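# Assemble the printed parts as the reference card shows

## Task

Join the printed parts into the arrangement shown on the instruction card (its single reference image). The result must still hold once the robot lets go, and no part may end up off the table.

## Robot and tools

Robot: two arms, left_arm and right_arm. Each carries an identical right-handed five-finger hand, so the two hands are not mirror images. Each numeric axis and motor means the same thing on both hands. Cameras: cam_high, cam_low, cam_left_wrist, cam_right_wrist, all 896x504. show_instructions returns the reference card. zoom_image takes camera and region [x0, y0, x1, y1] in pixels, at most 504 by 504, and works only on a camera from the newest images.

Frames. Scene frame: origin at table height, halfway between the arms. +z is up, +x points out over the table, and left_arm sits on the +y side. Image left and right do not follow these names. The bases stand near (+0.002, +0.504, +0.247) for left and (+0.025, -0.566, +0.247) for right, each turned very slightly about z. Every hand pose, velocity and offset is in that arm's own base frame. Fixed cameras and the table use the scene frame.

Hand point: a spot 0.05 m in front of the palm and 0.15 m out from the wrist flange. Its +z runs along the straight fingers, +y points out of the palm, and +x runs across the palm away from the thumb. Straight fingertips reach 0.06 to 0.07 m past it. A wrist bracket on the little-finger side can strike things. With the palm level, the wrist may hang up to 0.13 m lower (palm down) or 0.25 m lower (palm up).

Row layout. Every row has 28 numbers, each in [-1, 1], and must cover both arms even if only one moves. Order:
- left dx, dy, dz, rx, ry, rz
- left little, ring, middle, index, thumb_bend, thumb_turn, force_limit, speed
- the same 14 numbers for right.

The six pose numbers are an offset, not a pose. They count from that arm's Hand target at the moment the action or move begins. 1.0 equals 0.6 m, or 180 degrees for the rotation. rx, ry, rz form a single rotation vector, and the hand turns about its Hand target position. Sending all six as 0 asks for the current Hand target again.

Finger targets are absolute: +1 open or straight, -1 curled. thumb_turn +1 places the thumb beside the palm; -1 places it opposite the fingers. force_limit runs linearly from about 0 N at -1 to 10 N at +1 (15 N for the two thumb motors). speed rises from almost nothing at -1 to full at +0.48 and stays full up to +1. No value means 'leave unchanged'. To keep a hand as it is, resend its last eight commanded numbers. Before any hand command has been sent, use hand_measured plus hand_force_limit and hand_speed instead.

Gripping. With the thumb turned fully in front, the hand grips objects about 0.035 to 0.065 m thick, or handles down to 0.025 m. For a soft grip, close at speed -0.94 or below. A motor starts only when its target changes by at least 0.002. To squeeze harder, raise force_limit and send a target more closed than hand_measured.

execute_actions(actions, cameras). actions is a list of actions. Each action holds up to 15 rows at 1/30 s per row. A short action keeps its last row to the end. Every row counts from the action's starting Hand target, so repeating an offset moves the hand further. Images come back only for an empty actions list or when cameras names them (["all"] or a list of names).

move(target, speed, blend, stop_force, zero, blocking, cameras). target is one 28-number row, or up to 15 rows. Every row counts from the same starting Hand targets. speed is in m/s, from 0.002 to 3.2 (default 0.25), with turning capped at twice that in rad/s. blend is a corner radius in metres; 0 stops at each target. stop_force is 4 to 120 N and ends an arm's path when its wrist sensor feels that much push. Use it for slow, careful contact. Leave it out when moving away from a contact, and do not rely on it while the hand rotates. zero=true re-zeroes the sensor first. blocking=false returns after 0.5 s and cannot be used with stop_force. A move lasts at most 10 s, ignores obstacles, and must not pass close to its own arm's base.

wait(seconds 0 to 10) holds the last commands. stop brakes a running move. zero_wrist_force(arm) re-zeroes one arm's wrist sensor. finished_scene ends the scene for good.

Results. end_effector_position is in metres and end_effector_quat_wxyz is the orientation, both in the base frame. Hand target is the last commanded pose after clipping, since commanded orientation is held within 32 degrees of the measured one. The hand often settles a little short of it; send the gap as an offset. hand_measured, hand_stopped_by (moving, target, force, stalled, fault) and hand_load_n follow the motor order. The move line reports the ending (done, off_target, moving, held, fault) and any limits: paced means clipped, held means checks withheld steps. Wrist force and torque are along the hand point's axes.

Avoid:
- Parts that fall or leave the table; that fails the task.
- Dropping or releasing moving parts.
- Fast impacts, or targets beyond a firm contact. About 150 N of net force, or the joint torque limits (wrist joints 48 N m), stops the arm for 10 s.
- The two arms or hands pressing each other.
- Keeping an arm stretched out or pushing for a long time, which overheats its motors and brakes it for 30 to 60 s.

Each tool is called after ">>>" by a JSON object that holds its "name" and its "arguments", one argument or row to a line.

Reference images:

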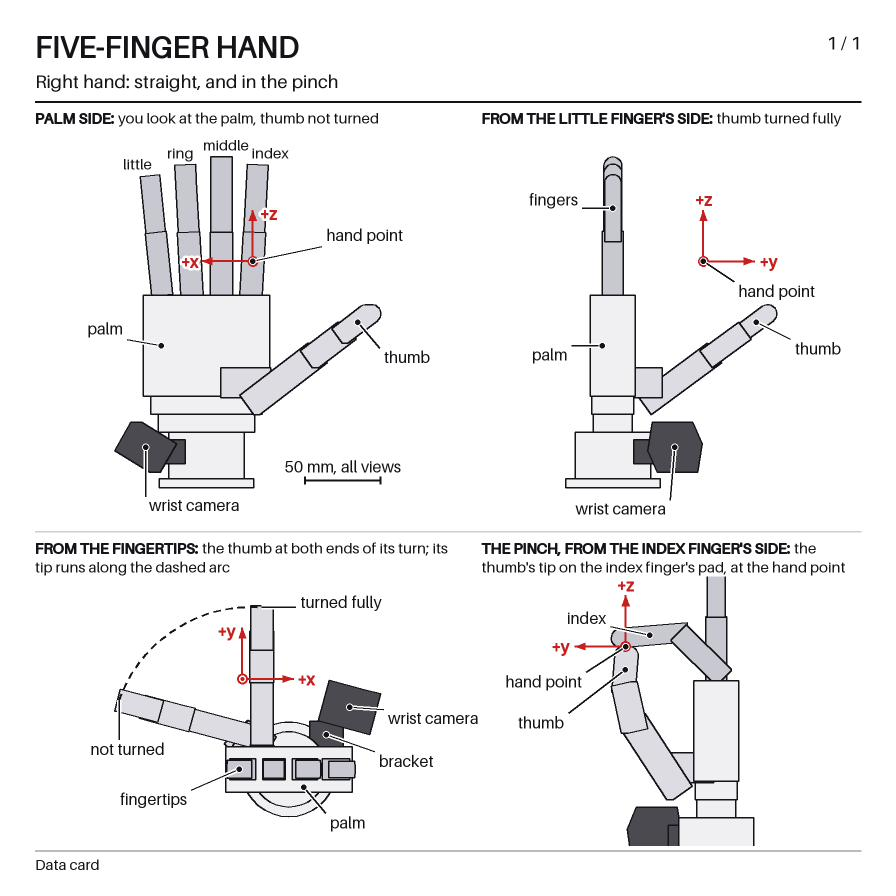

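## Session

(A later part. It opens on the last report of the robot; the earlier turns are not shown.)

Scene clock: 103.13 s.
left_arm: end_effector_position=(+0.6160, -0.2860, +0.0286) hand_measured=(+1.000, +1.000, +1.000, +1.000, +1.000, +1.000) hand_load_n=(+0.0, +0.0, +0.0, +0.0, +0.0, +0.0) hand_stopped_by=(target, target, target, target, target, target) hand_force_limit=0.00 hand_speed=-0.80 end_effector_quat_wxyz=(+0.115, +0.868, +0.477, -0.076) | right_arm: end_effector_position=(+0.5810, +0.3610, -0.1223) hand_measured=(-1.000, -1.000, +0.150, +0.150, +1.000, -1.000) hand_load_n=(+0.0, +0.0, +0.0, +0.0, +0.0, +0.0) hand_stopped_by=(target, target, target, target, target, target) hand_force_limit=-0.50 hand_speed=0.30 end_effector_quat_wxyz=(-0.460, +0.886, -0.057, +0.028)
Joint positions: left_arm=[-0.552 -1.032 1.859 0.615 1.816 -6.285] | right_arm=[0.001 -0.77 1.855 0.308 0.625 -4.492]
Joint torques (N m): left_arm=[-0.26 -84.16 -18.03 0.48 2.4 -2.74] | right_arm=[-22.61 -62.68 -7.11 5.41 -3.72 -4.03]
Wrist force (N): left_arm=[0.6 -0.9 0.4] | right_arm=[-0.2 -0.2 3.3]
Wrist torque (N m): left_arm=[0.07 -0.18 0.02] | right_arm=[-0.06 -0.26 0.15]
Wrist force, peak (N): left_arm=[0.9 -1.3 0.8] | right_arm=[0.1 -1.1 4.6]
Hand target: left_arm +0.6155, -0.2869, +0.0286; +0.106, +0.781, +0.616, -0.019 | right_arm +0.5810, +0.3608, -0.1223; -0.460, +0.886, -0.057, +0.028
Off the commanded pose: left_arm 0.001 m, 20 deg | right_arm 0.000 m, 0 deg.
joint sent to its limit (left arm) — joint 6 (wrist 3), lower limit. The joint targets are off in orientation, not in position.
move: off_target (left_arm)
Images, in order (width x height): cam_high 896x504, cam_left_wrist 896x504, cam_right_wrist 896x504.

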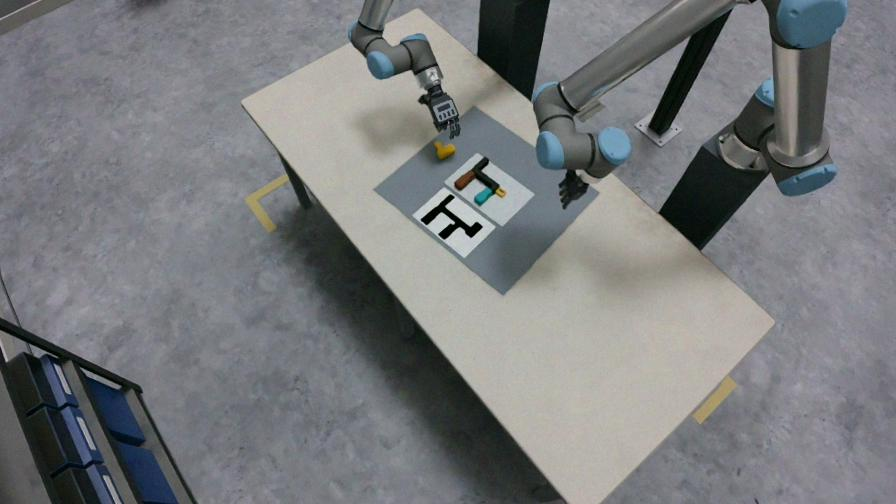

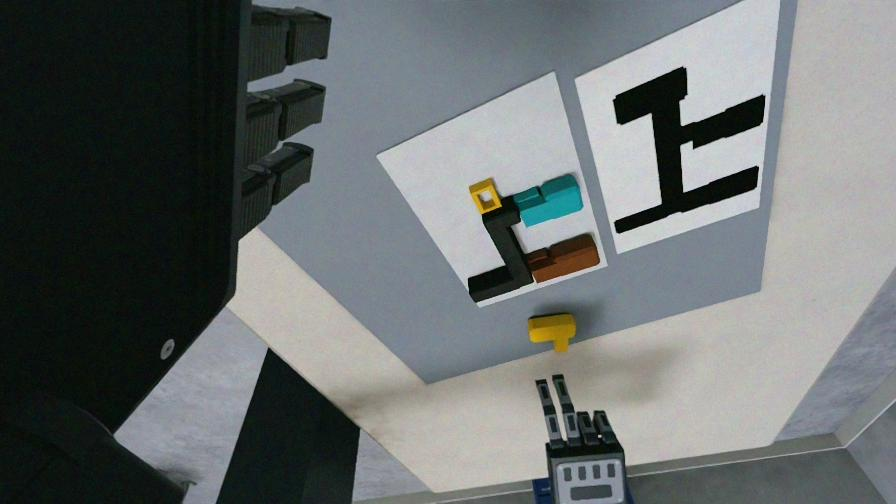

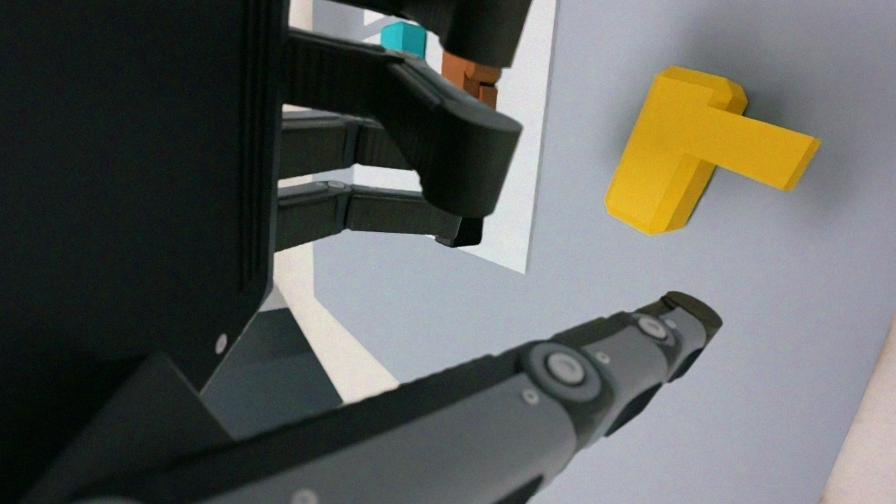

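>>> {"name": "move", "arguments": {
  "target": [0,0,0,0,0,0,1,1,1,1,1,1,0,-0.8,0.0212,0.0495,-0.104,0,0,-0.005,-1,-1,0.15,0.15,1,-1,-0.5,0.3],
  "speed": 0.1,
  "stop_force": 5,
  "cameras": ["cam_left_wrist","cam_right_wrist","cam_high","cam_low"]
}}

>>> {"name": "zoom_image", "arguments": {
  "camera": "cam_left_wrist",
  "region": [480, 280, 640, 420]
}}

>>> {"name": "zoom_image", "arguments": {
  "camera": "cam_high",
  "region": [400, 110, 500, 190]
}}

>>> {"name": "zoom_image", "arguments": {
  "camera": "cam_low",
  "region": [310, 250, 430, 340]
}}

Scene clock: 105.93 s.
left_arm: end_effector_position=(+0.6160, -0.2860, +0.0286) hand_measured=(+1.000, +1.000, +1.000, +1.000, +1.000, +1.000) hand_load_n=(+0.0, +0.5, +0.0, +0.0, +0.0, +0.0) hand_stopped_by=(target, target, target, target, target, target) hand_force_limit=0.00 hand_speed=-0.80 end_effector_quat_wxyz=(+0.115, +0.868, +0.477, -0.076) | right_arm: end_effector_position=(+0.5937, +0.3905, -0.1847) hand_measured=(-1.000, -1.000, +0.150, +0.150, +1.000, -1.000) hand_load_n=(+0.0, +0.0, +0.0, +0.0, +0.0, +0.0) hand_stopped_by=(target, target, target, target, target, target) hand_force_limit=-0.50 hand_speed=0.30 end_effector_quat_wxyz=(-0.459, +0.885, -0.064, +0.032)
Joint positions: left_arm=[-0.552 -1.032 1.859 0.615 1.816 -6.285] | right_arm=[0.05 -0.678 1.803 0.182 0.639 -4.386]
Joint torques (N m): left_arm=[2.68 -84.52 -17.76 0.4 3.57 -2.84] | right_arm=[18.38 -64.71 -18.76 1.8 0.89 3.22]
Wrist force (N): left_arm=[0.7 -1.1 0.7] | right_arm=[-0.5 -0.2 3.1]
Wrist torque (N m): left_arm=[0.01 -0.21 0.02] | right_arm=[-0.06 -0.22 -0.07]
Wrist force, peak (N): left_arm=[0.9 -1.2 0.9] | right_arm=[-0.4 0.1 3.6]
Hand target: left_arm +0.6155, -0.2869, +0.0286; +0.106, +0.781, +0.616, -0.019 | right_arm +0.5937, +0.3905, -0.1847; -0.459, +0.885, -0.064, +0.032
Off the commanded pose: left_arm 0.001 m, 20 deg | right_arm 0.000 m, 0 deg.
joint sent to its limit (left arm) — joint 6 (wrist 3), lower limit. The joint targets are off in orientation, not in position.
move: off_target (left_arm)

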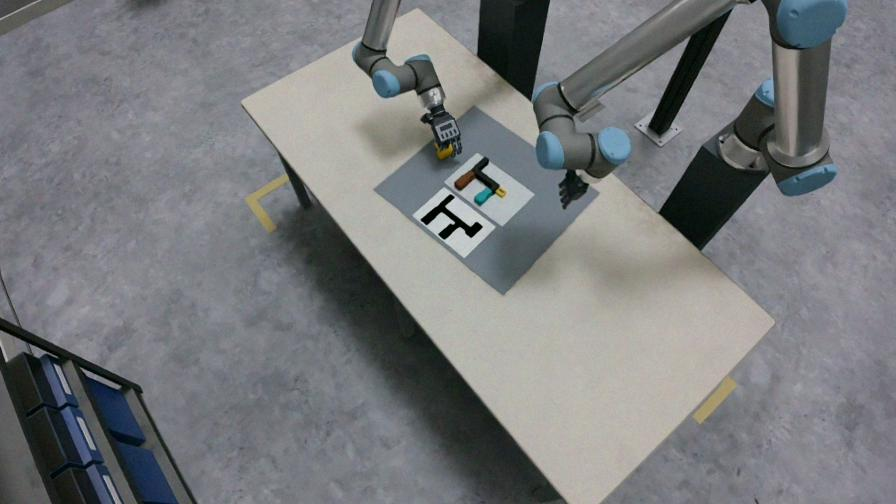

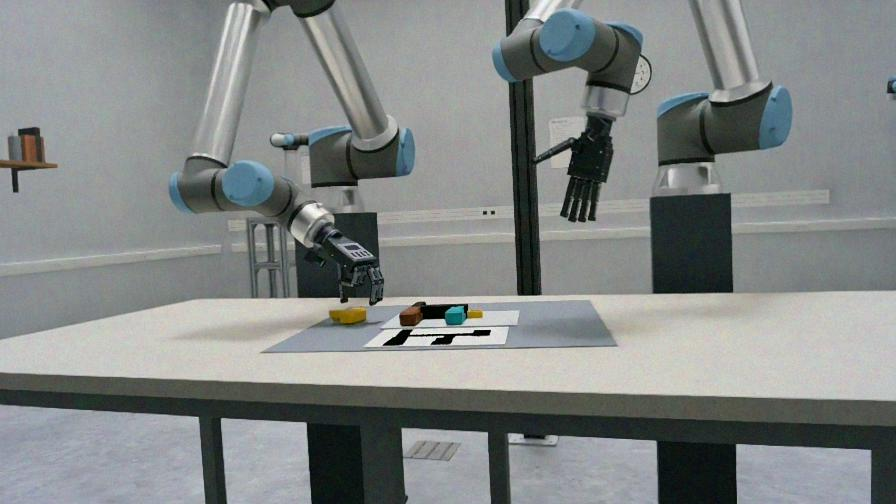

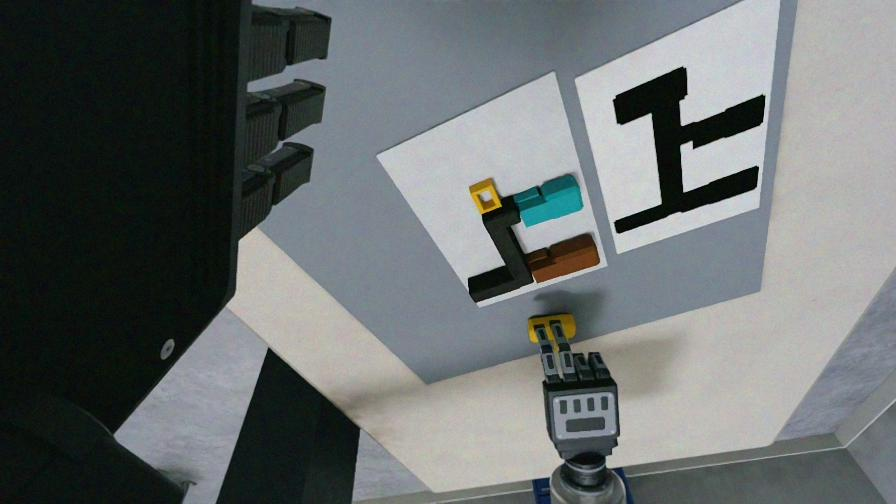

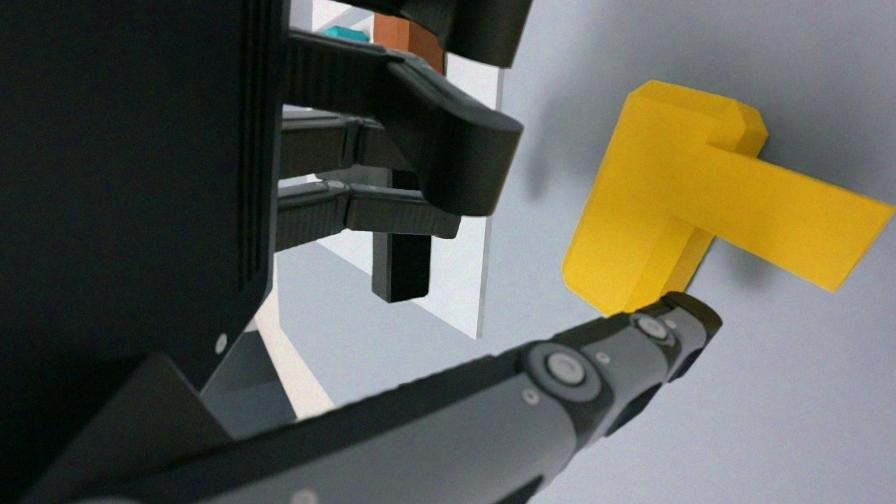

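Scaled by 3.150.

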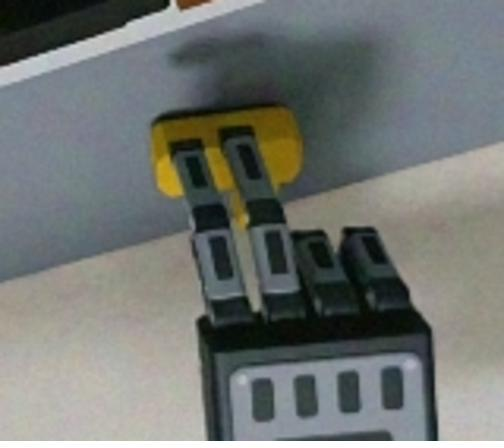

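Scaled by 5.040.

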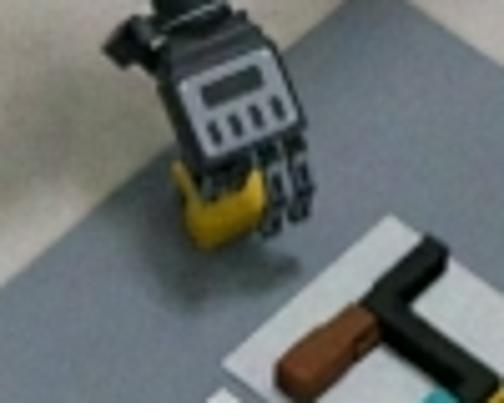

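Scaled by 4.200.

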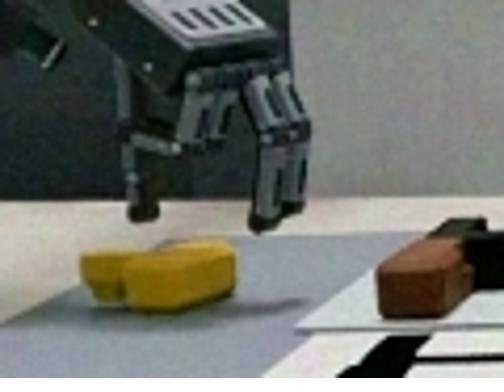

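>>> {"name": "move", "arguments": {
  "target": [0,0,0,0,0,0,1,1,1,1,1,1,0,-0.8,-0.001,-0.008,-0.044,0,0,0,-1,-1,0.15,0.15,1,-1,-0.5,0.3],
  "speed": 0.04,
  "stop_force": 4,
  "cameras": ["cam_left_wrist","cam_right_wrist","cam_low"]
}}

>>> {"name": "zoom_image", "arguments": {
  "camera": "cam_left_wrist",
  "region": [480, 280, 640, 420]
}}

>>> {"name": "zoom_image", "arguments": {
  "camera": "cam_low",
  "region": [310, 250, 430, 340]
}}

Scene clock: 108.07 s.
left_arm: end_effector_position=(+0.6160, -0.2860, +0.0286) hand_measured=(+1.000, +1.000, +1.000, +1.000, +1.000, +1.000) hand_load_n=(+0.0, +0.0, +0.0, +0.0, +0.0, +0.0) hand_stopped_by=(target, target, target, target, target, target) hand_force_limit=0.00 hand_speed=-0.80 end_effector_quat_wxyz=(+0.115, +0.868, +0.477, -0.076) | right_arm: end_effector_position=(+0.5931, +0.3857, -0.2111) hand_measured=(-1.000, -1.000, +0.150, +0.150, +1.000, -1.000) hand_load_n=(+0.0, +0.0, +0.0, +0.0, +0.0, +0.0) hand_stopped_by=(target, target, target, target, target, target) hand_force_limit=-0.50 hand_speed=0.30 end_effector_quat_wxyz=(-0.459, +0.885, -0.064, +0.032)
Joint positions: left_arm=[-0.552 -1.032 1.859 0.615 1.816 -6.285] | right_arm=[0.042 -0.638 1.795 0.16 0.637 -4.399]
Joint torques (N m): left_arm=[2.83 -85.87 -17.82 0.63 3.85 -2.77] | right_arm=[-23.18 -66.29 -18.69 1.78 -2.91 -3.54]
Wrist force (N): left_arm=[0.7 -1.1 0.9] | right_arm=[-0.3 -0.2 3.2]
Wrist torque (N m): left_arm=[0.01 -0.22 0.03] | right_arm=[-0.06 -0.26 0.12]
Wrist force, peak (N): left_arm=[0.9 -1.0 1.0] | right_arm=[-0.3 0.0 3.5]
Hand target: left_arm +0.6155, -0.2869, +0.0286; +0.106, +0.781, +0.616, -0.019 | right_arm +0.5931, +0.3857, -0.2111; -0.459, +0.885, -0.064, +0.032
Off the commanded pose: left_arm 0.001 m, 20 deg | right_arm 0.000 m, 0 deg.
joint sent to its limit (left arm) — joint 6 (wrist 3), lower limit. The joint targets are off in orientation, not in position.
move: off_target (left_arm)
Images, in order (width x height): cam_low 896x504, cam_left_wrist 896x504, cam_right_wrist 896x504.

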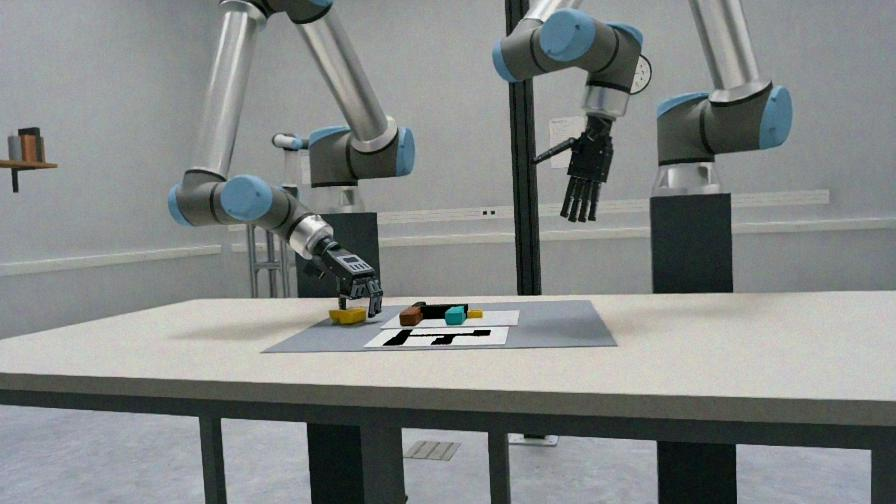

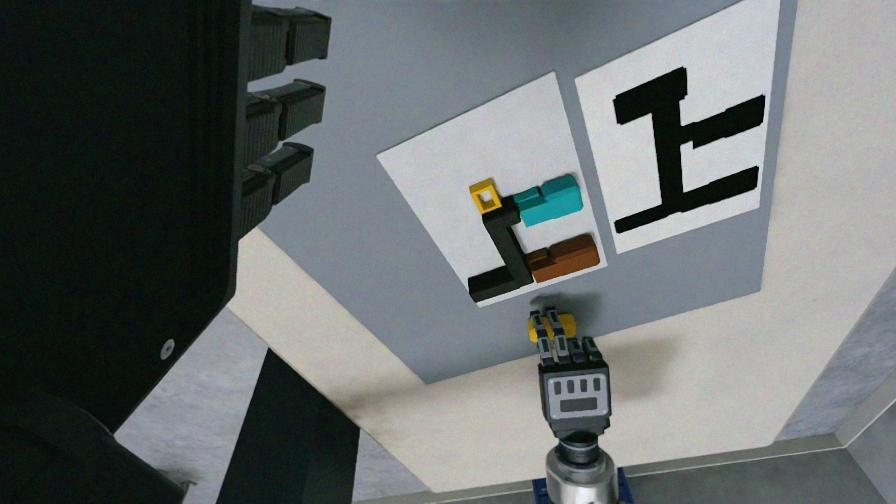

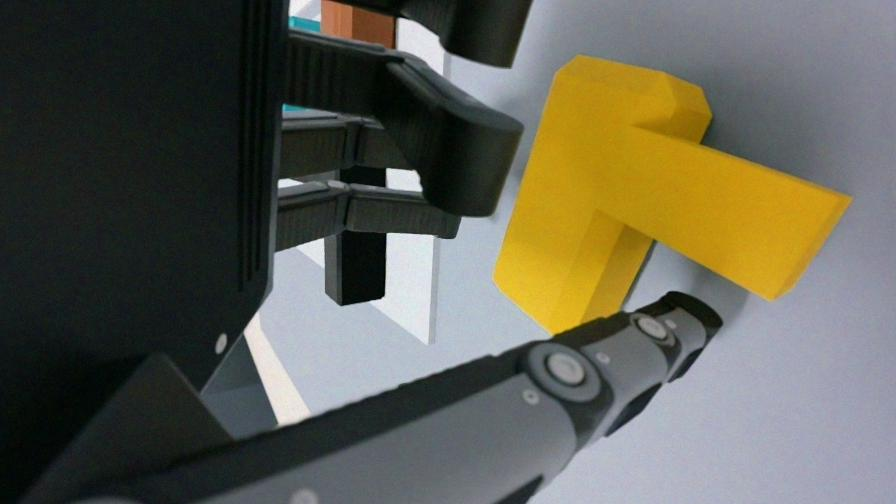

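Scaled by 3.150.

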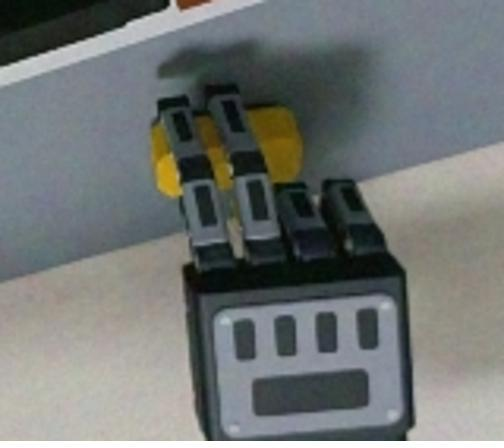

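Scaled by 4.200.

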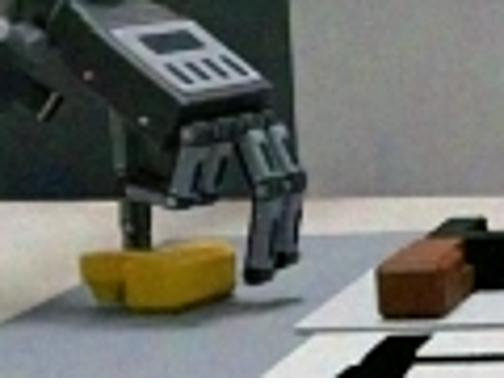

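>>> {"name": "move", "arguments": {
  "target": [0,0,0,0,0,0,1,1,1,1,1,1,0,-0.8,0,0,-0.004,0,0,0,-1,-1,0.15,0.15,0.0,-1,-0.6,-0.7]
}}

>>> {"name": "move", "arguments": {
  "target": [0,0,0,0,0,0,1,1,1,1,1,1,0,-0.8,0,0,0,0,0,0,-1,-1,-0.5,-0.5,0.0,-1,-0.4,-0.8],
  "cameras": ["cam_low","cam_right_wrist","cam_left_wrist"]
}}

>>> {"name": "zoom_image", "arguments": {
  "camera": "cam_low",
  "region": [310, 250, 430, 340]
}}

>>> {"name": "zoom_image", "arguments": {
  "camera": "cam_left_wrist",
  "region": [480, 280, 640, 420]
}}

Scene clock: 111.40 s.
left_arm: end_effector_position=(+0.6160, -0.2860, +0.0286) hand_measured=(+1.000, +1.000, +1.000, +1.000, +1.000, +1.000) hand_load_n=(+0.0, +0.0, +0.0, +0.0, +0.0, +0.0) hand_stopped_by=(target, target, target, target, target, target) hand_force_limit=0.00 hand_speed=-0.80 end_effector_quat_wxyz=(+0.115, +0.868, +0.477, -0.076) | right_arm: end_effector_position=(+0.5931, +0.3857, -0.2135) hand_measured=(-1.000, -1.000, +0.150, +0.150, +0.246, -1.000) hand_load_n=(+0.0, +0.0, +4.0, +2.0, +3.5, -0.5) hand_stopped_by=(target, target, target, target, force, target) hand_force_limit=-0.60 hand_speed=-0.70 end_effector_quat_wxyz=(-0.459, +0.885, -0.064, +0.032)
Joint positions: left_arm=[-0.552 -1.032 1.859 0.615 1.816 -6.285] | right_arm=[0.042 -0.634 1.794 0.157 0.637 -4.399]
Joint torques (N m): left_arm=[6.03 -82.47 -18.23 0.88 4.1 -2.61] | right_arm=[-22.17 -61.54 -19.29 1.52 -3.26 -3.11]
Wrist force (N): left_arm=[0.7 -1.0 0.6] | right_arm=[-0.5 -0.8 2.6]
Wrist torque (N m): left_arm=[0.03 -0.21 0.03] | right_arm=[-0.03 -0.21 0.10]
Wrist force, peak (N): left_arm=[1.0 -1.1 1.0] | right_arm=[-0.1 -0.2 3.6]
Hand target: left_arm +0.6155, -0.2869, +0.0286; +0.106, +0.781, +0.616, -0.019 | right_arm +0.5931, +0.3857, -0.2135; -0.459, +0.885, -0.064, +0.032
Off the commanded pose: left_arm 0.001 m, 20 deg | right_arm 0.000 m, 0 deg.
joint sent to its limit (left arm) — joint 6 (wrist 3), lower limit. The joint targets are off in orientation, not in position.
move: off_target (left_arm)

Scene clock: 111.90 s.
left_arm: end_effector_position=(+0.6160, -0.2860, +0.0286) hand_measured=(+1.000, +1.000, +1.000, +1.000, +1.000, +1.000) hand_load_n=(+0.0, -0.5, +0.0, +0.0, +0.0, -0.5) hand_stopped_by=(target, target, target, target, target, target) hand_force_limit=0.00 hand_speed=-0.80 end_effector_quat_wxyz=(+0.115, +0.868, +0.477, -0.076) | right_arm: end_effector_position=(+0.5931, +0.3857, -0.2135) hand_measured=(-1.000, -1.000, +0.150, +0.134, +0.248, -1.000) hand_load_n=(+0.0, +0.0, +1.0, +7.0, +5.0, -2.5) hand_stopped_by=(target, target, force, force, force, target) hand_force_limit=-0.40 hand_speed=-0.80 end_effector_quat_wxyz=(-0.459, +0.885, -0.064, +0.032)
Joint positions: left_arm=[-0.552 -1.032 1.859 0.615 1.816 -6.285] | right_arm=[0.042 -0.634 1.794 0.157 0.637 -4.399]
Joint torques (N m): left_arm=[4.52 -83.9 -17.8 1.03 4.01 -2.67] | right_arm=[-24.49 -66.52 -17.87 1.67 -3.21 -2.86]
Wrist force (N): left_arm=[0.5 -1.0 0.7] | right_arm=[-0.2 -0.9 2.1]
Wrist torque (N m): left_arm=[0.04 -0.18 0.02] | right_arm=[-0.05 -0.26 0.11]
Wrist force, peak (N): left_arm=[0.6 -1.3 0.9] | right_arm=[-0.8 -1.0 2.6]
Hand target: left_arm +0.6155, -0.2869, +0.0286; +0.106, +0.781, +0.616, -0.019 | right_arm +0.5931, +0.3857, -0.2135; -0.459, +0.885, -0.064, +0.032
Off the commanded pose: left_arm 0.001 m, 20 deg | right_arm 0.000 m, 0 deg.
joint sent to its limit (left arm) — joint 6 (wrist 3), lower limit. The joint targets are off in orientation, not in position.
move: off_target (left_arm)
Images, in order (width x height): cam_low 896x504, cam_left_wrist 896x504, cam_right_wrist 896x504.

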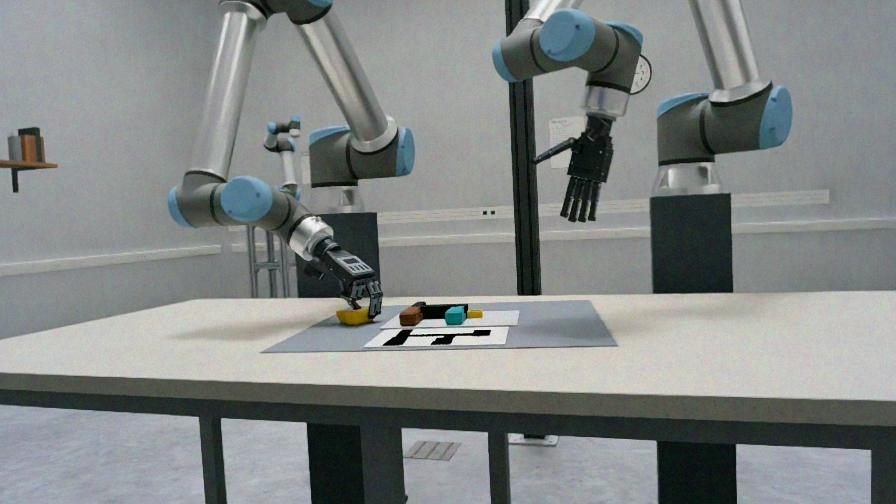

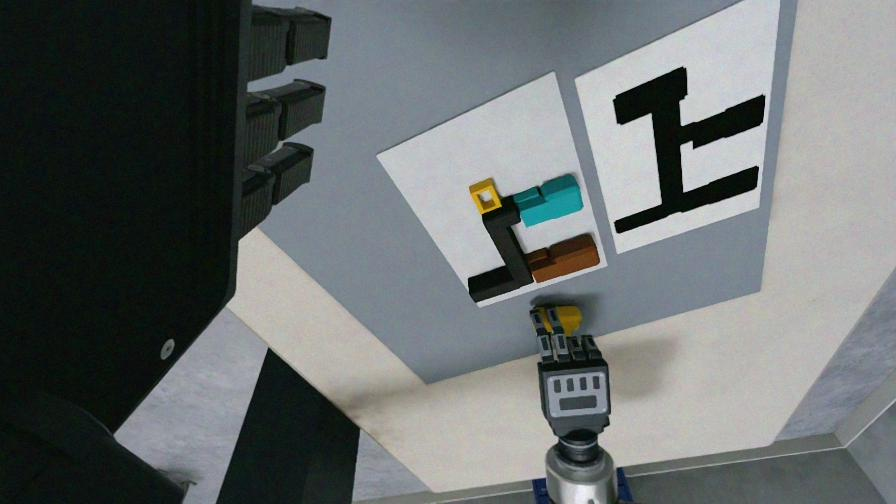

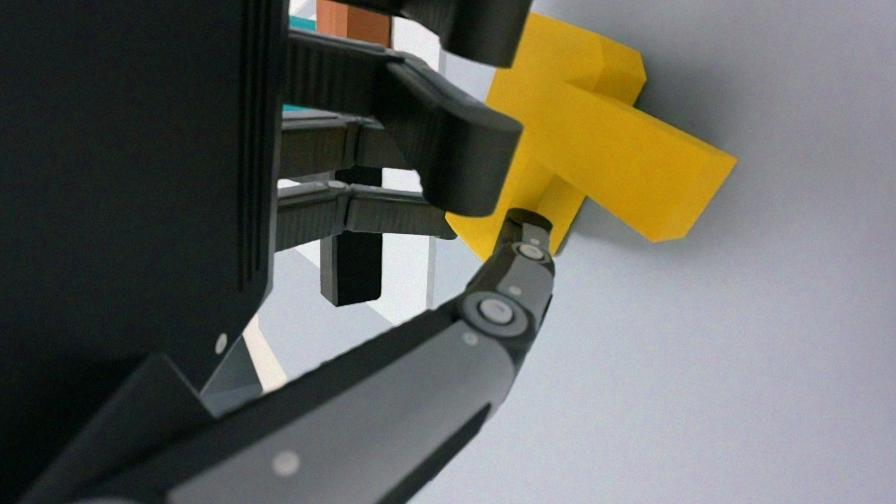

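Scaled by 4.200.

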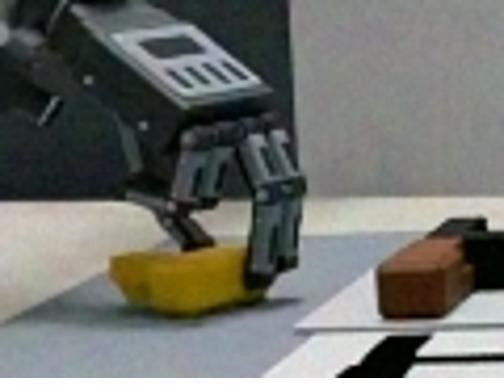

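Scaled by 3.150.

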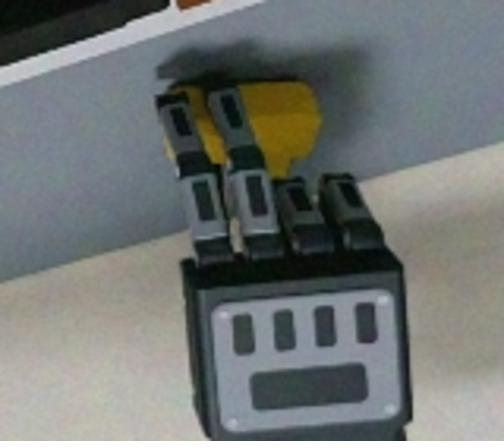

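>>> {"name": "move", "arguments": {
  "target": [0,0,0,0,0,0,1,1,1,1,1,1,0,-0.8,0,0,0,0,0,0,-1,-1,0.2,0.2,0.55,-1,-0.6,-0.5]
}}

>>> {"name": "move", "arguments": {
  "target": [0,0,0,0,0,0,1,1,1,1,1,1,0,-0.8,0.0135,0.001,0,0,0,0,-1,-1,0.2,0.2,0.55,-1,-0.6,-0.5],
  "speed": 0.05,
  "stop_force": 4
}}

>>> {"name": "move", "arguments": {
  "target": [0,0,0,0,0,0,1,1,1,1,1,1,0,-0.8,0,0,0,0,0,0,-1,-1,-0.5,-0.5,0.0,-1,-0.4,-0.85],
  "cameras": ["cam_low","cam_right_wrist","cam_left_wrist"]
}}

>>> {"name": "zoom_image", "arguments": {
  "camera": "cam_left_wrist",
  "region": [480, 280, 640, 420]
}}

Scene clock: 112.97 s.
left_arm: end_effector_position=(+0.6160, -0.2860, +0.0286) hand_measured=(+1.000, +1.000, +1.000, +1.000, +1.000, +1.000) hand_load_n=(+0.0, +0.0, +0.0, +0.0, +0.0, +0.0) hand_stopped_by=(target, target, target, target, target, target) hand_force_limit=0.00 hand_speed=-0.80 end_effector_quat_wxyz=(+0.115, +0.868, +0.477, -0.076) | right_arm: end_effector_position=(+0.5931, +0.3857, -0.2135) hand_measured=(-1.000, -1.000, +0.200, +0.200, +0.550, -1.000) hand_load_n=(+0.0, +0.0, +0.0, +0.0, -0.5, +0.0) hand_stopped_by=(target, target, target, target, target, target) hand_force_limit=-0.60 hand_speed=-0.50 end_effector_quat_wxyz=(-0.459, +0.885, -0.064, +0.032)
Joint positions: left_arm=[-0.552 -1.032 1.859 0.615 1.816 -6.285] | right_arm=[0.042 -0.634 1.794 0.157 0.637 -4.399]
Joint torques (N m): left_arm=[5.28 -84.17 -17.98 1.06 3.91 -2.64] | right_arm=[-22.16 -63.53 -16.91 1.76 -3.41 -2.4]
Wrist force (N): left_arm=[0.7 -0.9 0.4] | right_arm=[-0.3 -0.6 2.9]
Wrist torque (N m): left_arm=[0.07 -0.19 0.03] | right_arm=[-0.10 -0.25 0.10]
Wrist force, peak (N): left_arm=[0.6 -1.1 0.9] | right_arm=[-0.6 0.0 3.2]
Hand target: left_arm +0.6155, -0.2869, +0.0286; +0.106, +0.781, +0.616, -0.019 | right_arm +0.5931, +0.3857, -0.2135; -0.459, +0.885, -0.064, +0.032
Off the commanded pose: left_arm 0.001 m, 20 deg | right_arm 0.000 m, 0 deg.
joint sent to its limit (left arm) — joint 6 (wrist 3), lower limit. The joint targets are off in orientation, not in position.
move: off_target (left_arm)

Scene clock: 114.47 s.
left_arm: end_effector_position=(+0.6160, -0.2860, +0.0286) hand_measured=(+1.000, +1.000, +1.000, +1.000, +1.000, +1.000) hand_load_n=(+0.0, +0.0, +0.0, +0.0, +0.0, +0.0) hand_stopped_by=(target, target, target, target, target, target) hand_force_limit=0.00 hand_speed=-0.80 end_effector_quat_wxyz=(+0.115, +0.868, +0.477, -0.076) | right_arm: end_effector_position=(+0.6012, +0.3863, -0.2135) hand_measured=(-1.000, -1.000, +0.200, +0.200, +0.550, -1.000) hand_load_n=(+0.0, +0.5, +0.0, +0.0, +0.0, +0.0) hand_stopped_by=(target, target, target, target, target, target) hand_force_limit=-0.60 hand_speed=-0.50 end_effector_quat_wxyz=(-0.459, +0.885, -0.064, +0.032)
Joint positions: left_arm=[-0.552 -1.032 1.859 0.615 1.816 -6.285] | right_arm=[0.042 -0.629 1.777 0.168 0.637 -4.398]
Joint torques (N m): left_arm=[5 -83.71 -17.83 1.21 3.75 -2.6] | right_arm=[18.43 -65.82 -18.21 5.63 0.17 3.71]
Wrist force (N): left_arm=[1.0 -0.7 0.6] | right_arm=[-0.7 0.0 3.0]
Wrist torque (N m): left_arm=[0.08 -0.25 0.05] | right_arm=[-0.02 -0.18 -0.06]
Wrist force, peak (N): left_arm=[0.7 -1.1 0.9] | right_arm=[-0.2 -0.4 3.2]
Hand target: left_arm +0.6155, -0.2869, +0.0286; +0.106, +0.781, +0.616, -0.019 | right_arm +0.6012, +0.3863, -0.2135; -0.459, +0.885, -0.064, +0.032
Off the commanded pose: left_arm 0.001 m, 20 deg | right_arm 0.000 m, 0 deg.
joint sent to its limit (left arm) — joint 6 (wrist 3), lower limit. The joint targets are off in orientation, not in position.
move: off_target (left_arm)

Scene clock: 115.17 s.
left_arm: end_effector_position=(+0.6160, -0.2860, +0.0286) hand_measured=(+1.000, +1.000, +1.000, +1.000, +1.000, +1.000) hand_load_n=(+0.0, +0.0, +0.0, +0.0, +0.0, +0.0) hand_stopped_by=(target, target, target, target, target, target) hand_force_limit=0.00 hand_speed=-0.80 end_effector_quat_wxyz=(+0.115, +0.868, +0.477, -0.076) | right_arm: end_effector_position=(+0.6012, +0.3863, -0.2135) hand_measured=(-1.000, -1.000, +0.036, +0.022, +0.468, -1.000) hand_load_n=(+0.0, +0.0, +7.5, +3.0, +6.5, +0.5) hand_stopped_by=(target, target, force, force, force, target) hand_force_limit=-0.40 hand_speed=-0.85 end_effector_quat_wxyz=(-0.459, +0.885, -0.064, +0.032)
Joint positions: left_arm=[-0.552 -1.032 1.859 0.615 1.816 -6.285] | right_arm=[0.042 -0.629 1.777 0.168 0.637 -4.398]
Joint torques (N m): left_arm=[5.71 -83.97 -18.38 1.29 3.86 -2.74] | right_arm=[20.08 -65.81 -18.88 4.29 0.8 3.57]
Wrist force (N): left_arm=[0.8 -1.0 0.9] | right_arm=[-0.8 -1.5 1.3]
Wrist torque (N m): left_arm=[0.03 -0.23 0.03] | right_arm=[-0.03 -0.18 -0.07]
Wrist force, peak (N): left_arm=[1.0 -0.9 0.9] | right_arm=[-0.5 -0.4 3.5]
Hand target: left_arm +0.6155, -0.2869, +0.0286; +0.106, +0.781, +0.616, -0.019 | right_arm +0.6012, +0.3863, -0.2135; -0.459, +0.885, -0.064, +0.032
Off the commanded pose: left_arm 0.001 m, 20 deg | right_arm 0.000 m, 0 deg.
joint sent to its limit (left arm) — joint 6 (wrist 3), lower limit. The joint targets are off in orientation, not in position.
move: off_target (left_arm)
Images, in order (width x height): cam_low 896x504, cam_left_wrist 896x504, cam_right_wrist 896x504.

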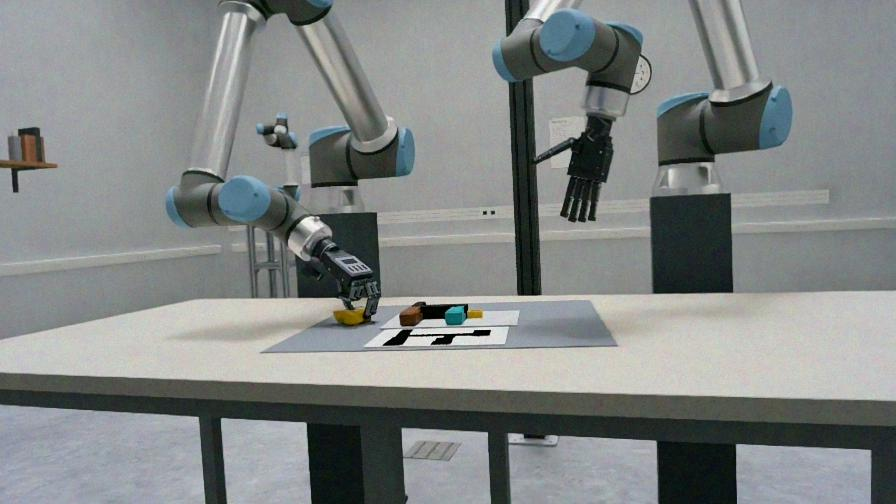

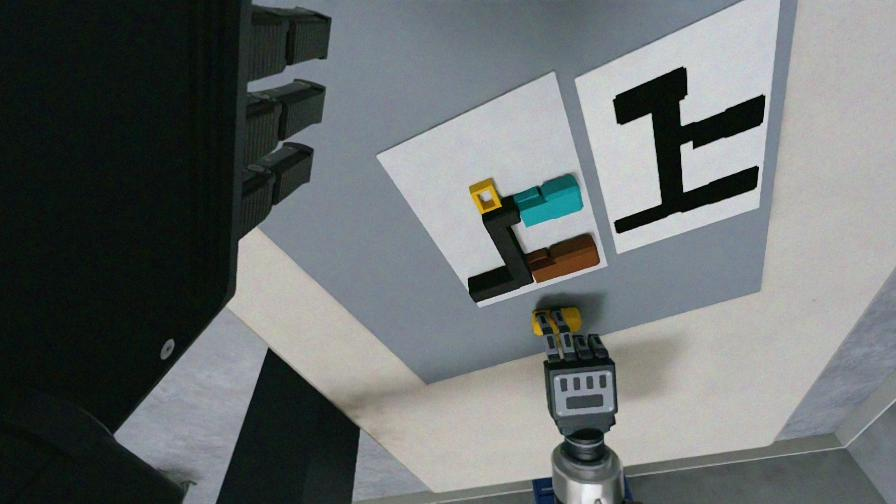

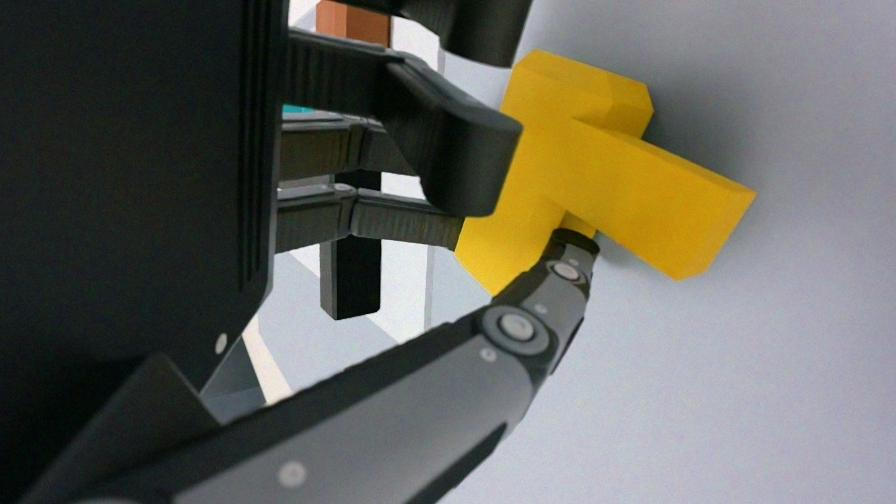

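Scaled by 3.150.

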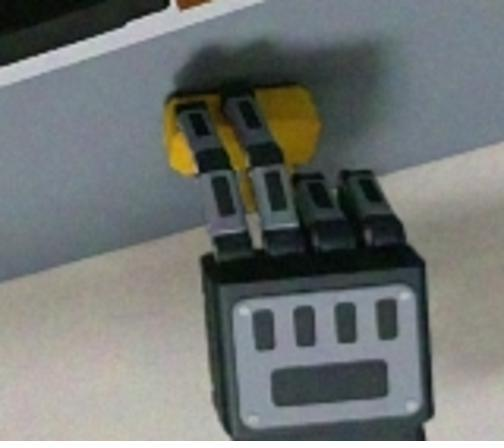

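>>> {"name": "move", "arguments": {
  "target": [0,0,0,0,0,0,1,1,1,1,1,1,0,-0.8,0,0,0.12,0,0,0,-1,-1,-0.5,-0.5,0.0,-1,-0.4,-0.85],
  "speed": 0.1,
  "cameras": ["cam_low","cam_right_wrist","cam_left_wrist"]
}}

>>> {"name": "zoom_image", "arguments": {
  "camera": "cam_left_wrist",
  "region": [480, 280, 640, 420]
}}

>>> {"name": "zoom_image", "arguments": {
  "camera": "cam_low",
  "region": [310, 220, 430, 310]
}}

Scene clock: 116.77 s.
left_arm: end_effector_position=(+0.6160, -0.2860, +0.0286) hand_measured=(+1.000, +1.000, +1.000, +1.000, +1.000, +1.000) hand_load_n=(+0.0, +0.0, +0.0, +0.0, +0.0, +0.0) hand_stopped_by=(target, target, target, target, target, target) hand_force_limit=0.00 hand_speed=-0.80 end_effector_quat_wxyz=(+0.115, +0.868, +0.477, -0.076) | right_arm: end_effector_position=(+0.6011, +0.3865, -0.1418) hand_measured=(-1.000, -1.000, +0.036, +0.022, +0.468, -1.000) hand_load_n=(+0.0, +0.5, +7.0, +2.5, +7.0, +0.0) hand_stopped_by=(target, target, force, force, force, target) hand_force_limit=-0.40 hand_speed=-0.85 end_effector_quat_wxyz=(-0.459, +0.885, -0.064, +0.032)
Joint positions: left_arm=[-0.552 -1.032 1.859 0.615 1.816 -6.285] | right_arm=[0.043 -0.736 1.803 0.249 0.637 -4.398]
Joint torques (N m): left_arm=[6.8 -83.29 -19.06 1.02 3.87 -2.46] | right_arm=[-22.17 -91.03 -6.86 5.11 0.15 -3.53]
Wrist force (N): left_arm=[0.4 -0.6 0.8] | right_arm=[-0.3 -0.2 2.7]
Wrist torque (N m): left_arm=[0.09 -0.16 0.02] | right_arm=[-0.05 -0.24 0.02]
Wrist force, peak (N): left_arm=[0.8 -1.1 0.9] | right_arm=[-0.3 0.7 3.6]
Hand target: left_arm +0.6155, -0.2869, +0.0286; +0.106, +0.781, +0.616, -0.019 | right_arm +0.6012, +0.3863, -0.1415; -0.459, +0.885, -0.064, +0.032
Off the commanded pose: left_arm 0.001 m, 20 deg | right_arm 0.000 m, 0 deg.
joint sent to its limit (left arm) — joint 6 (wrist 3), lower limit. The joint targets are off in orientation, not in position.
move: off_target (left_arm)
Images, in order (width x height): cam_low 896x504, cam_left_wrist 896x504, cam_right_wrist 896x504.

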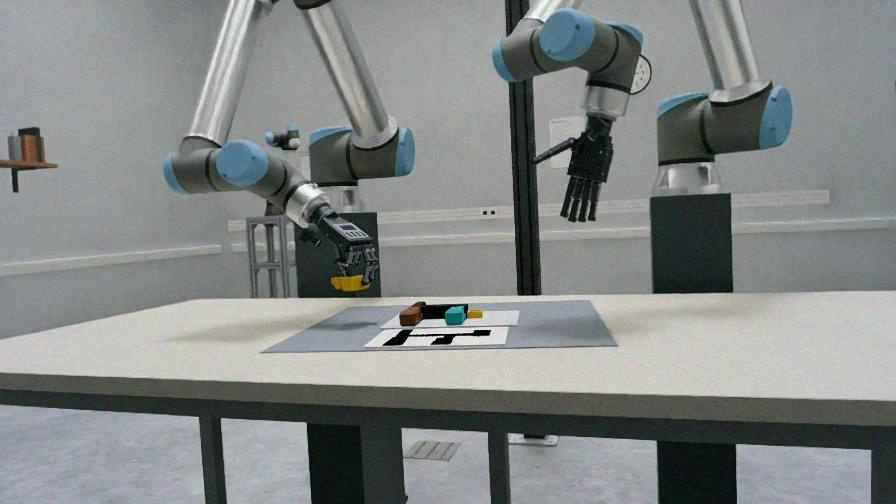

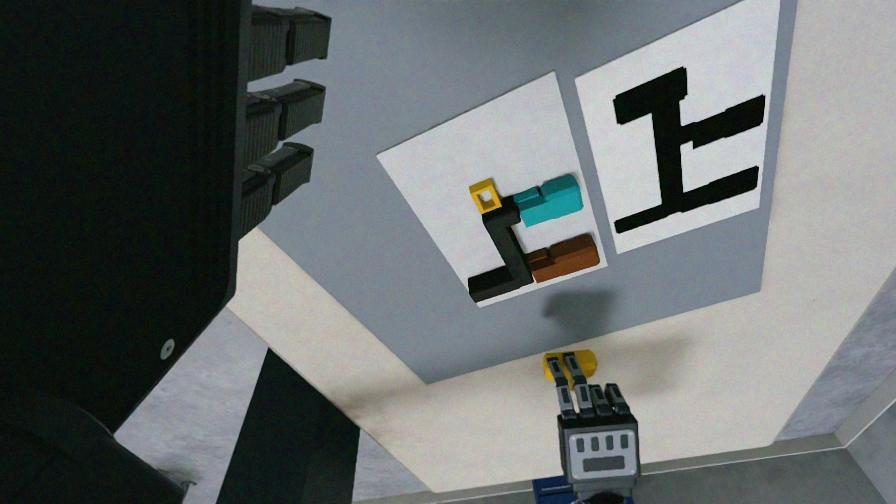

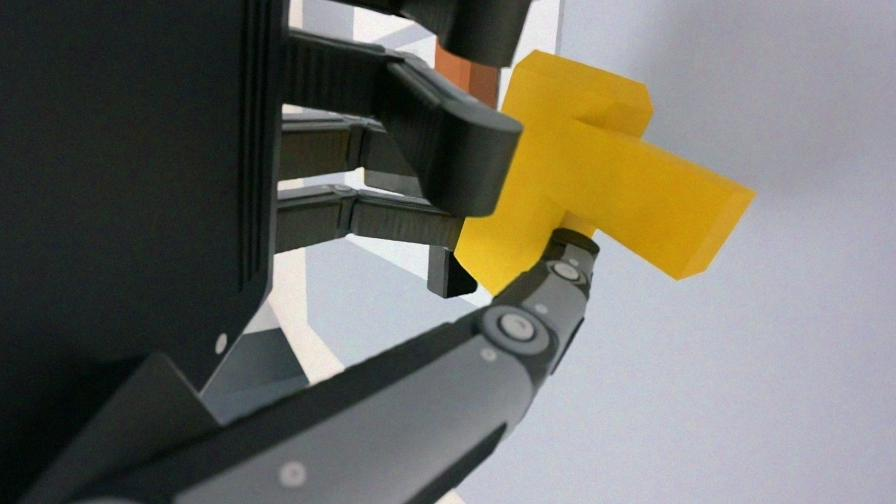

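Scaled by 3.150.

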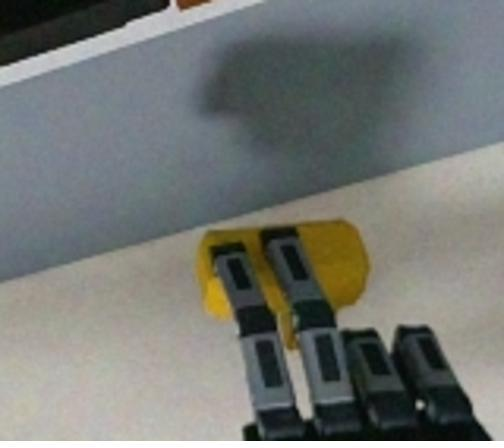

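Scaled by 4.200.

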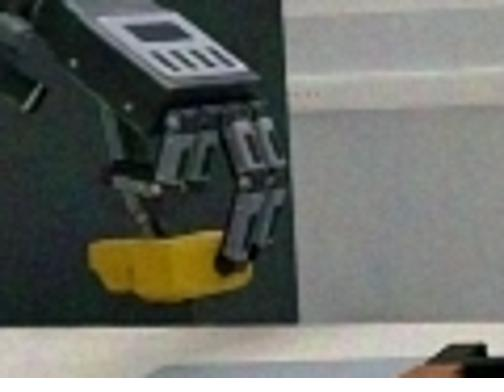

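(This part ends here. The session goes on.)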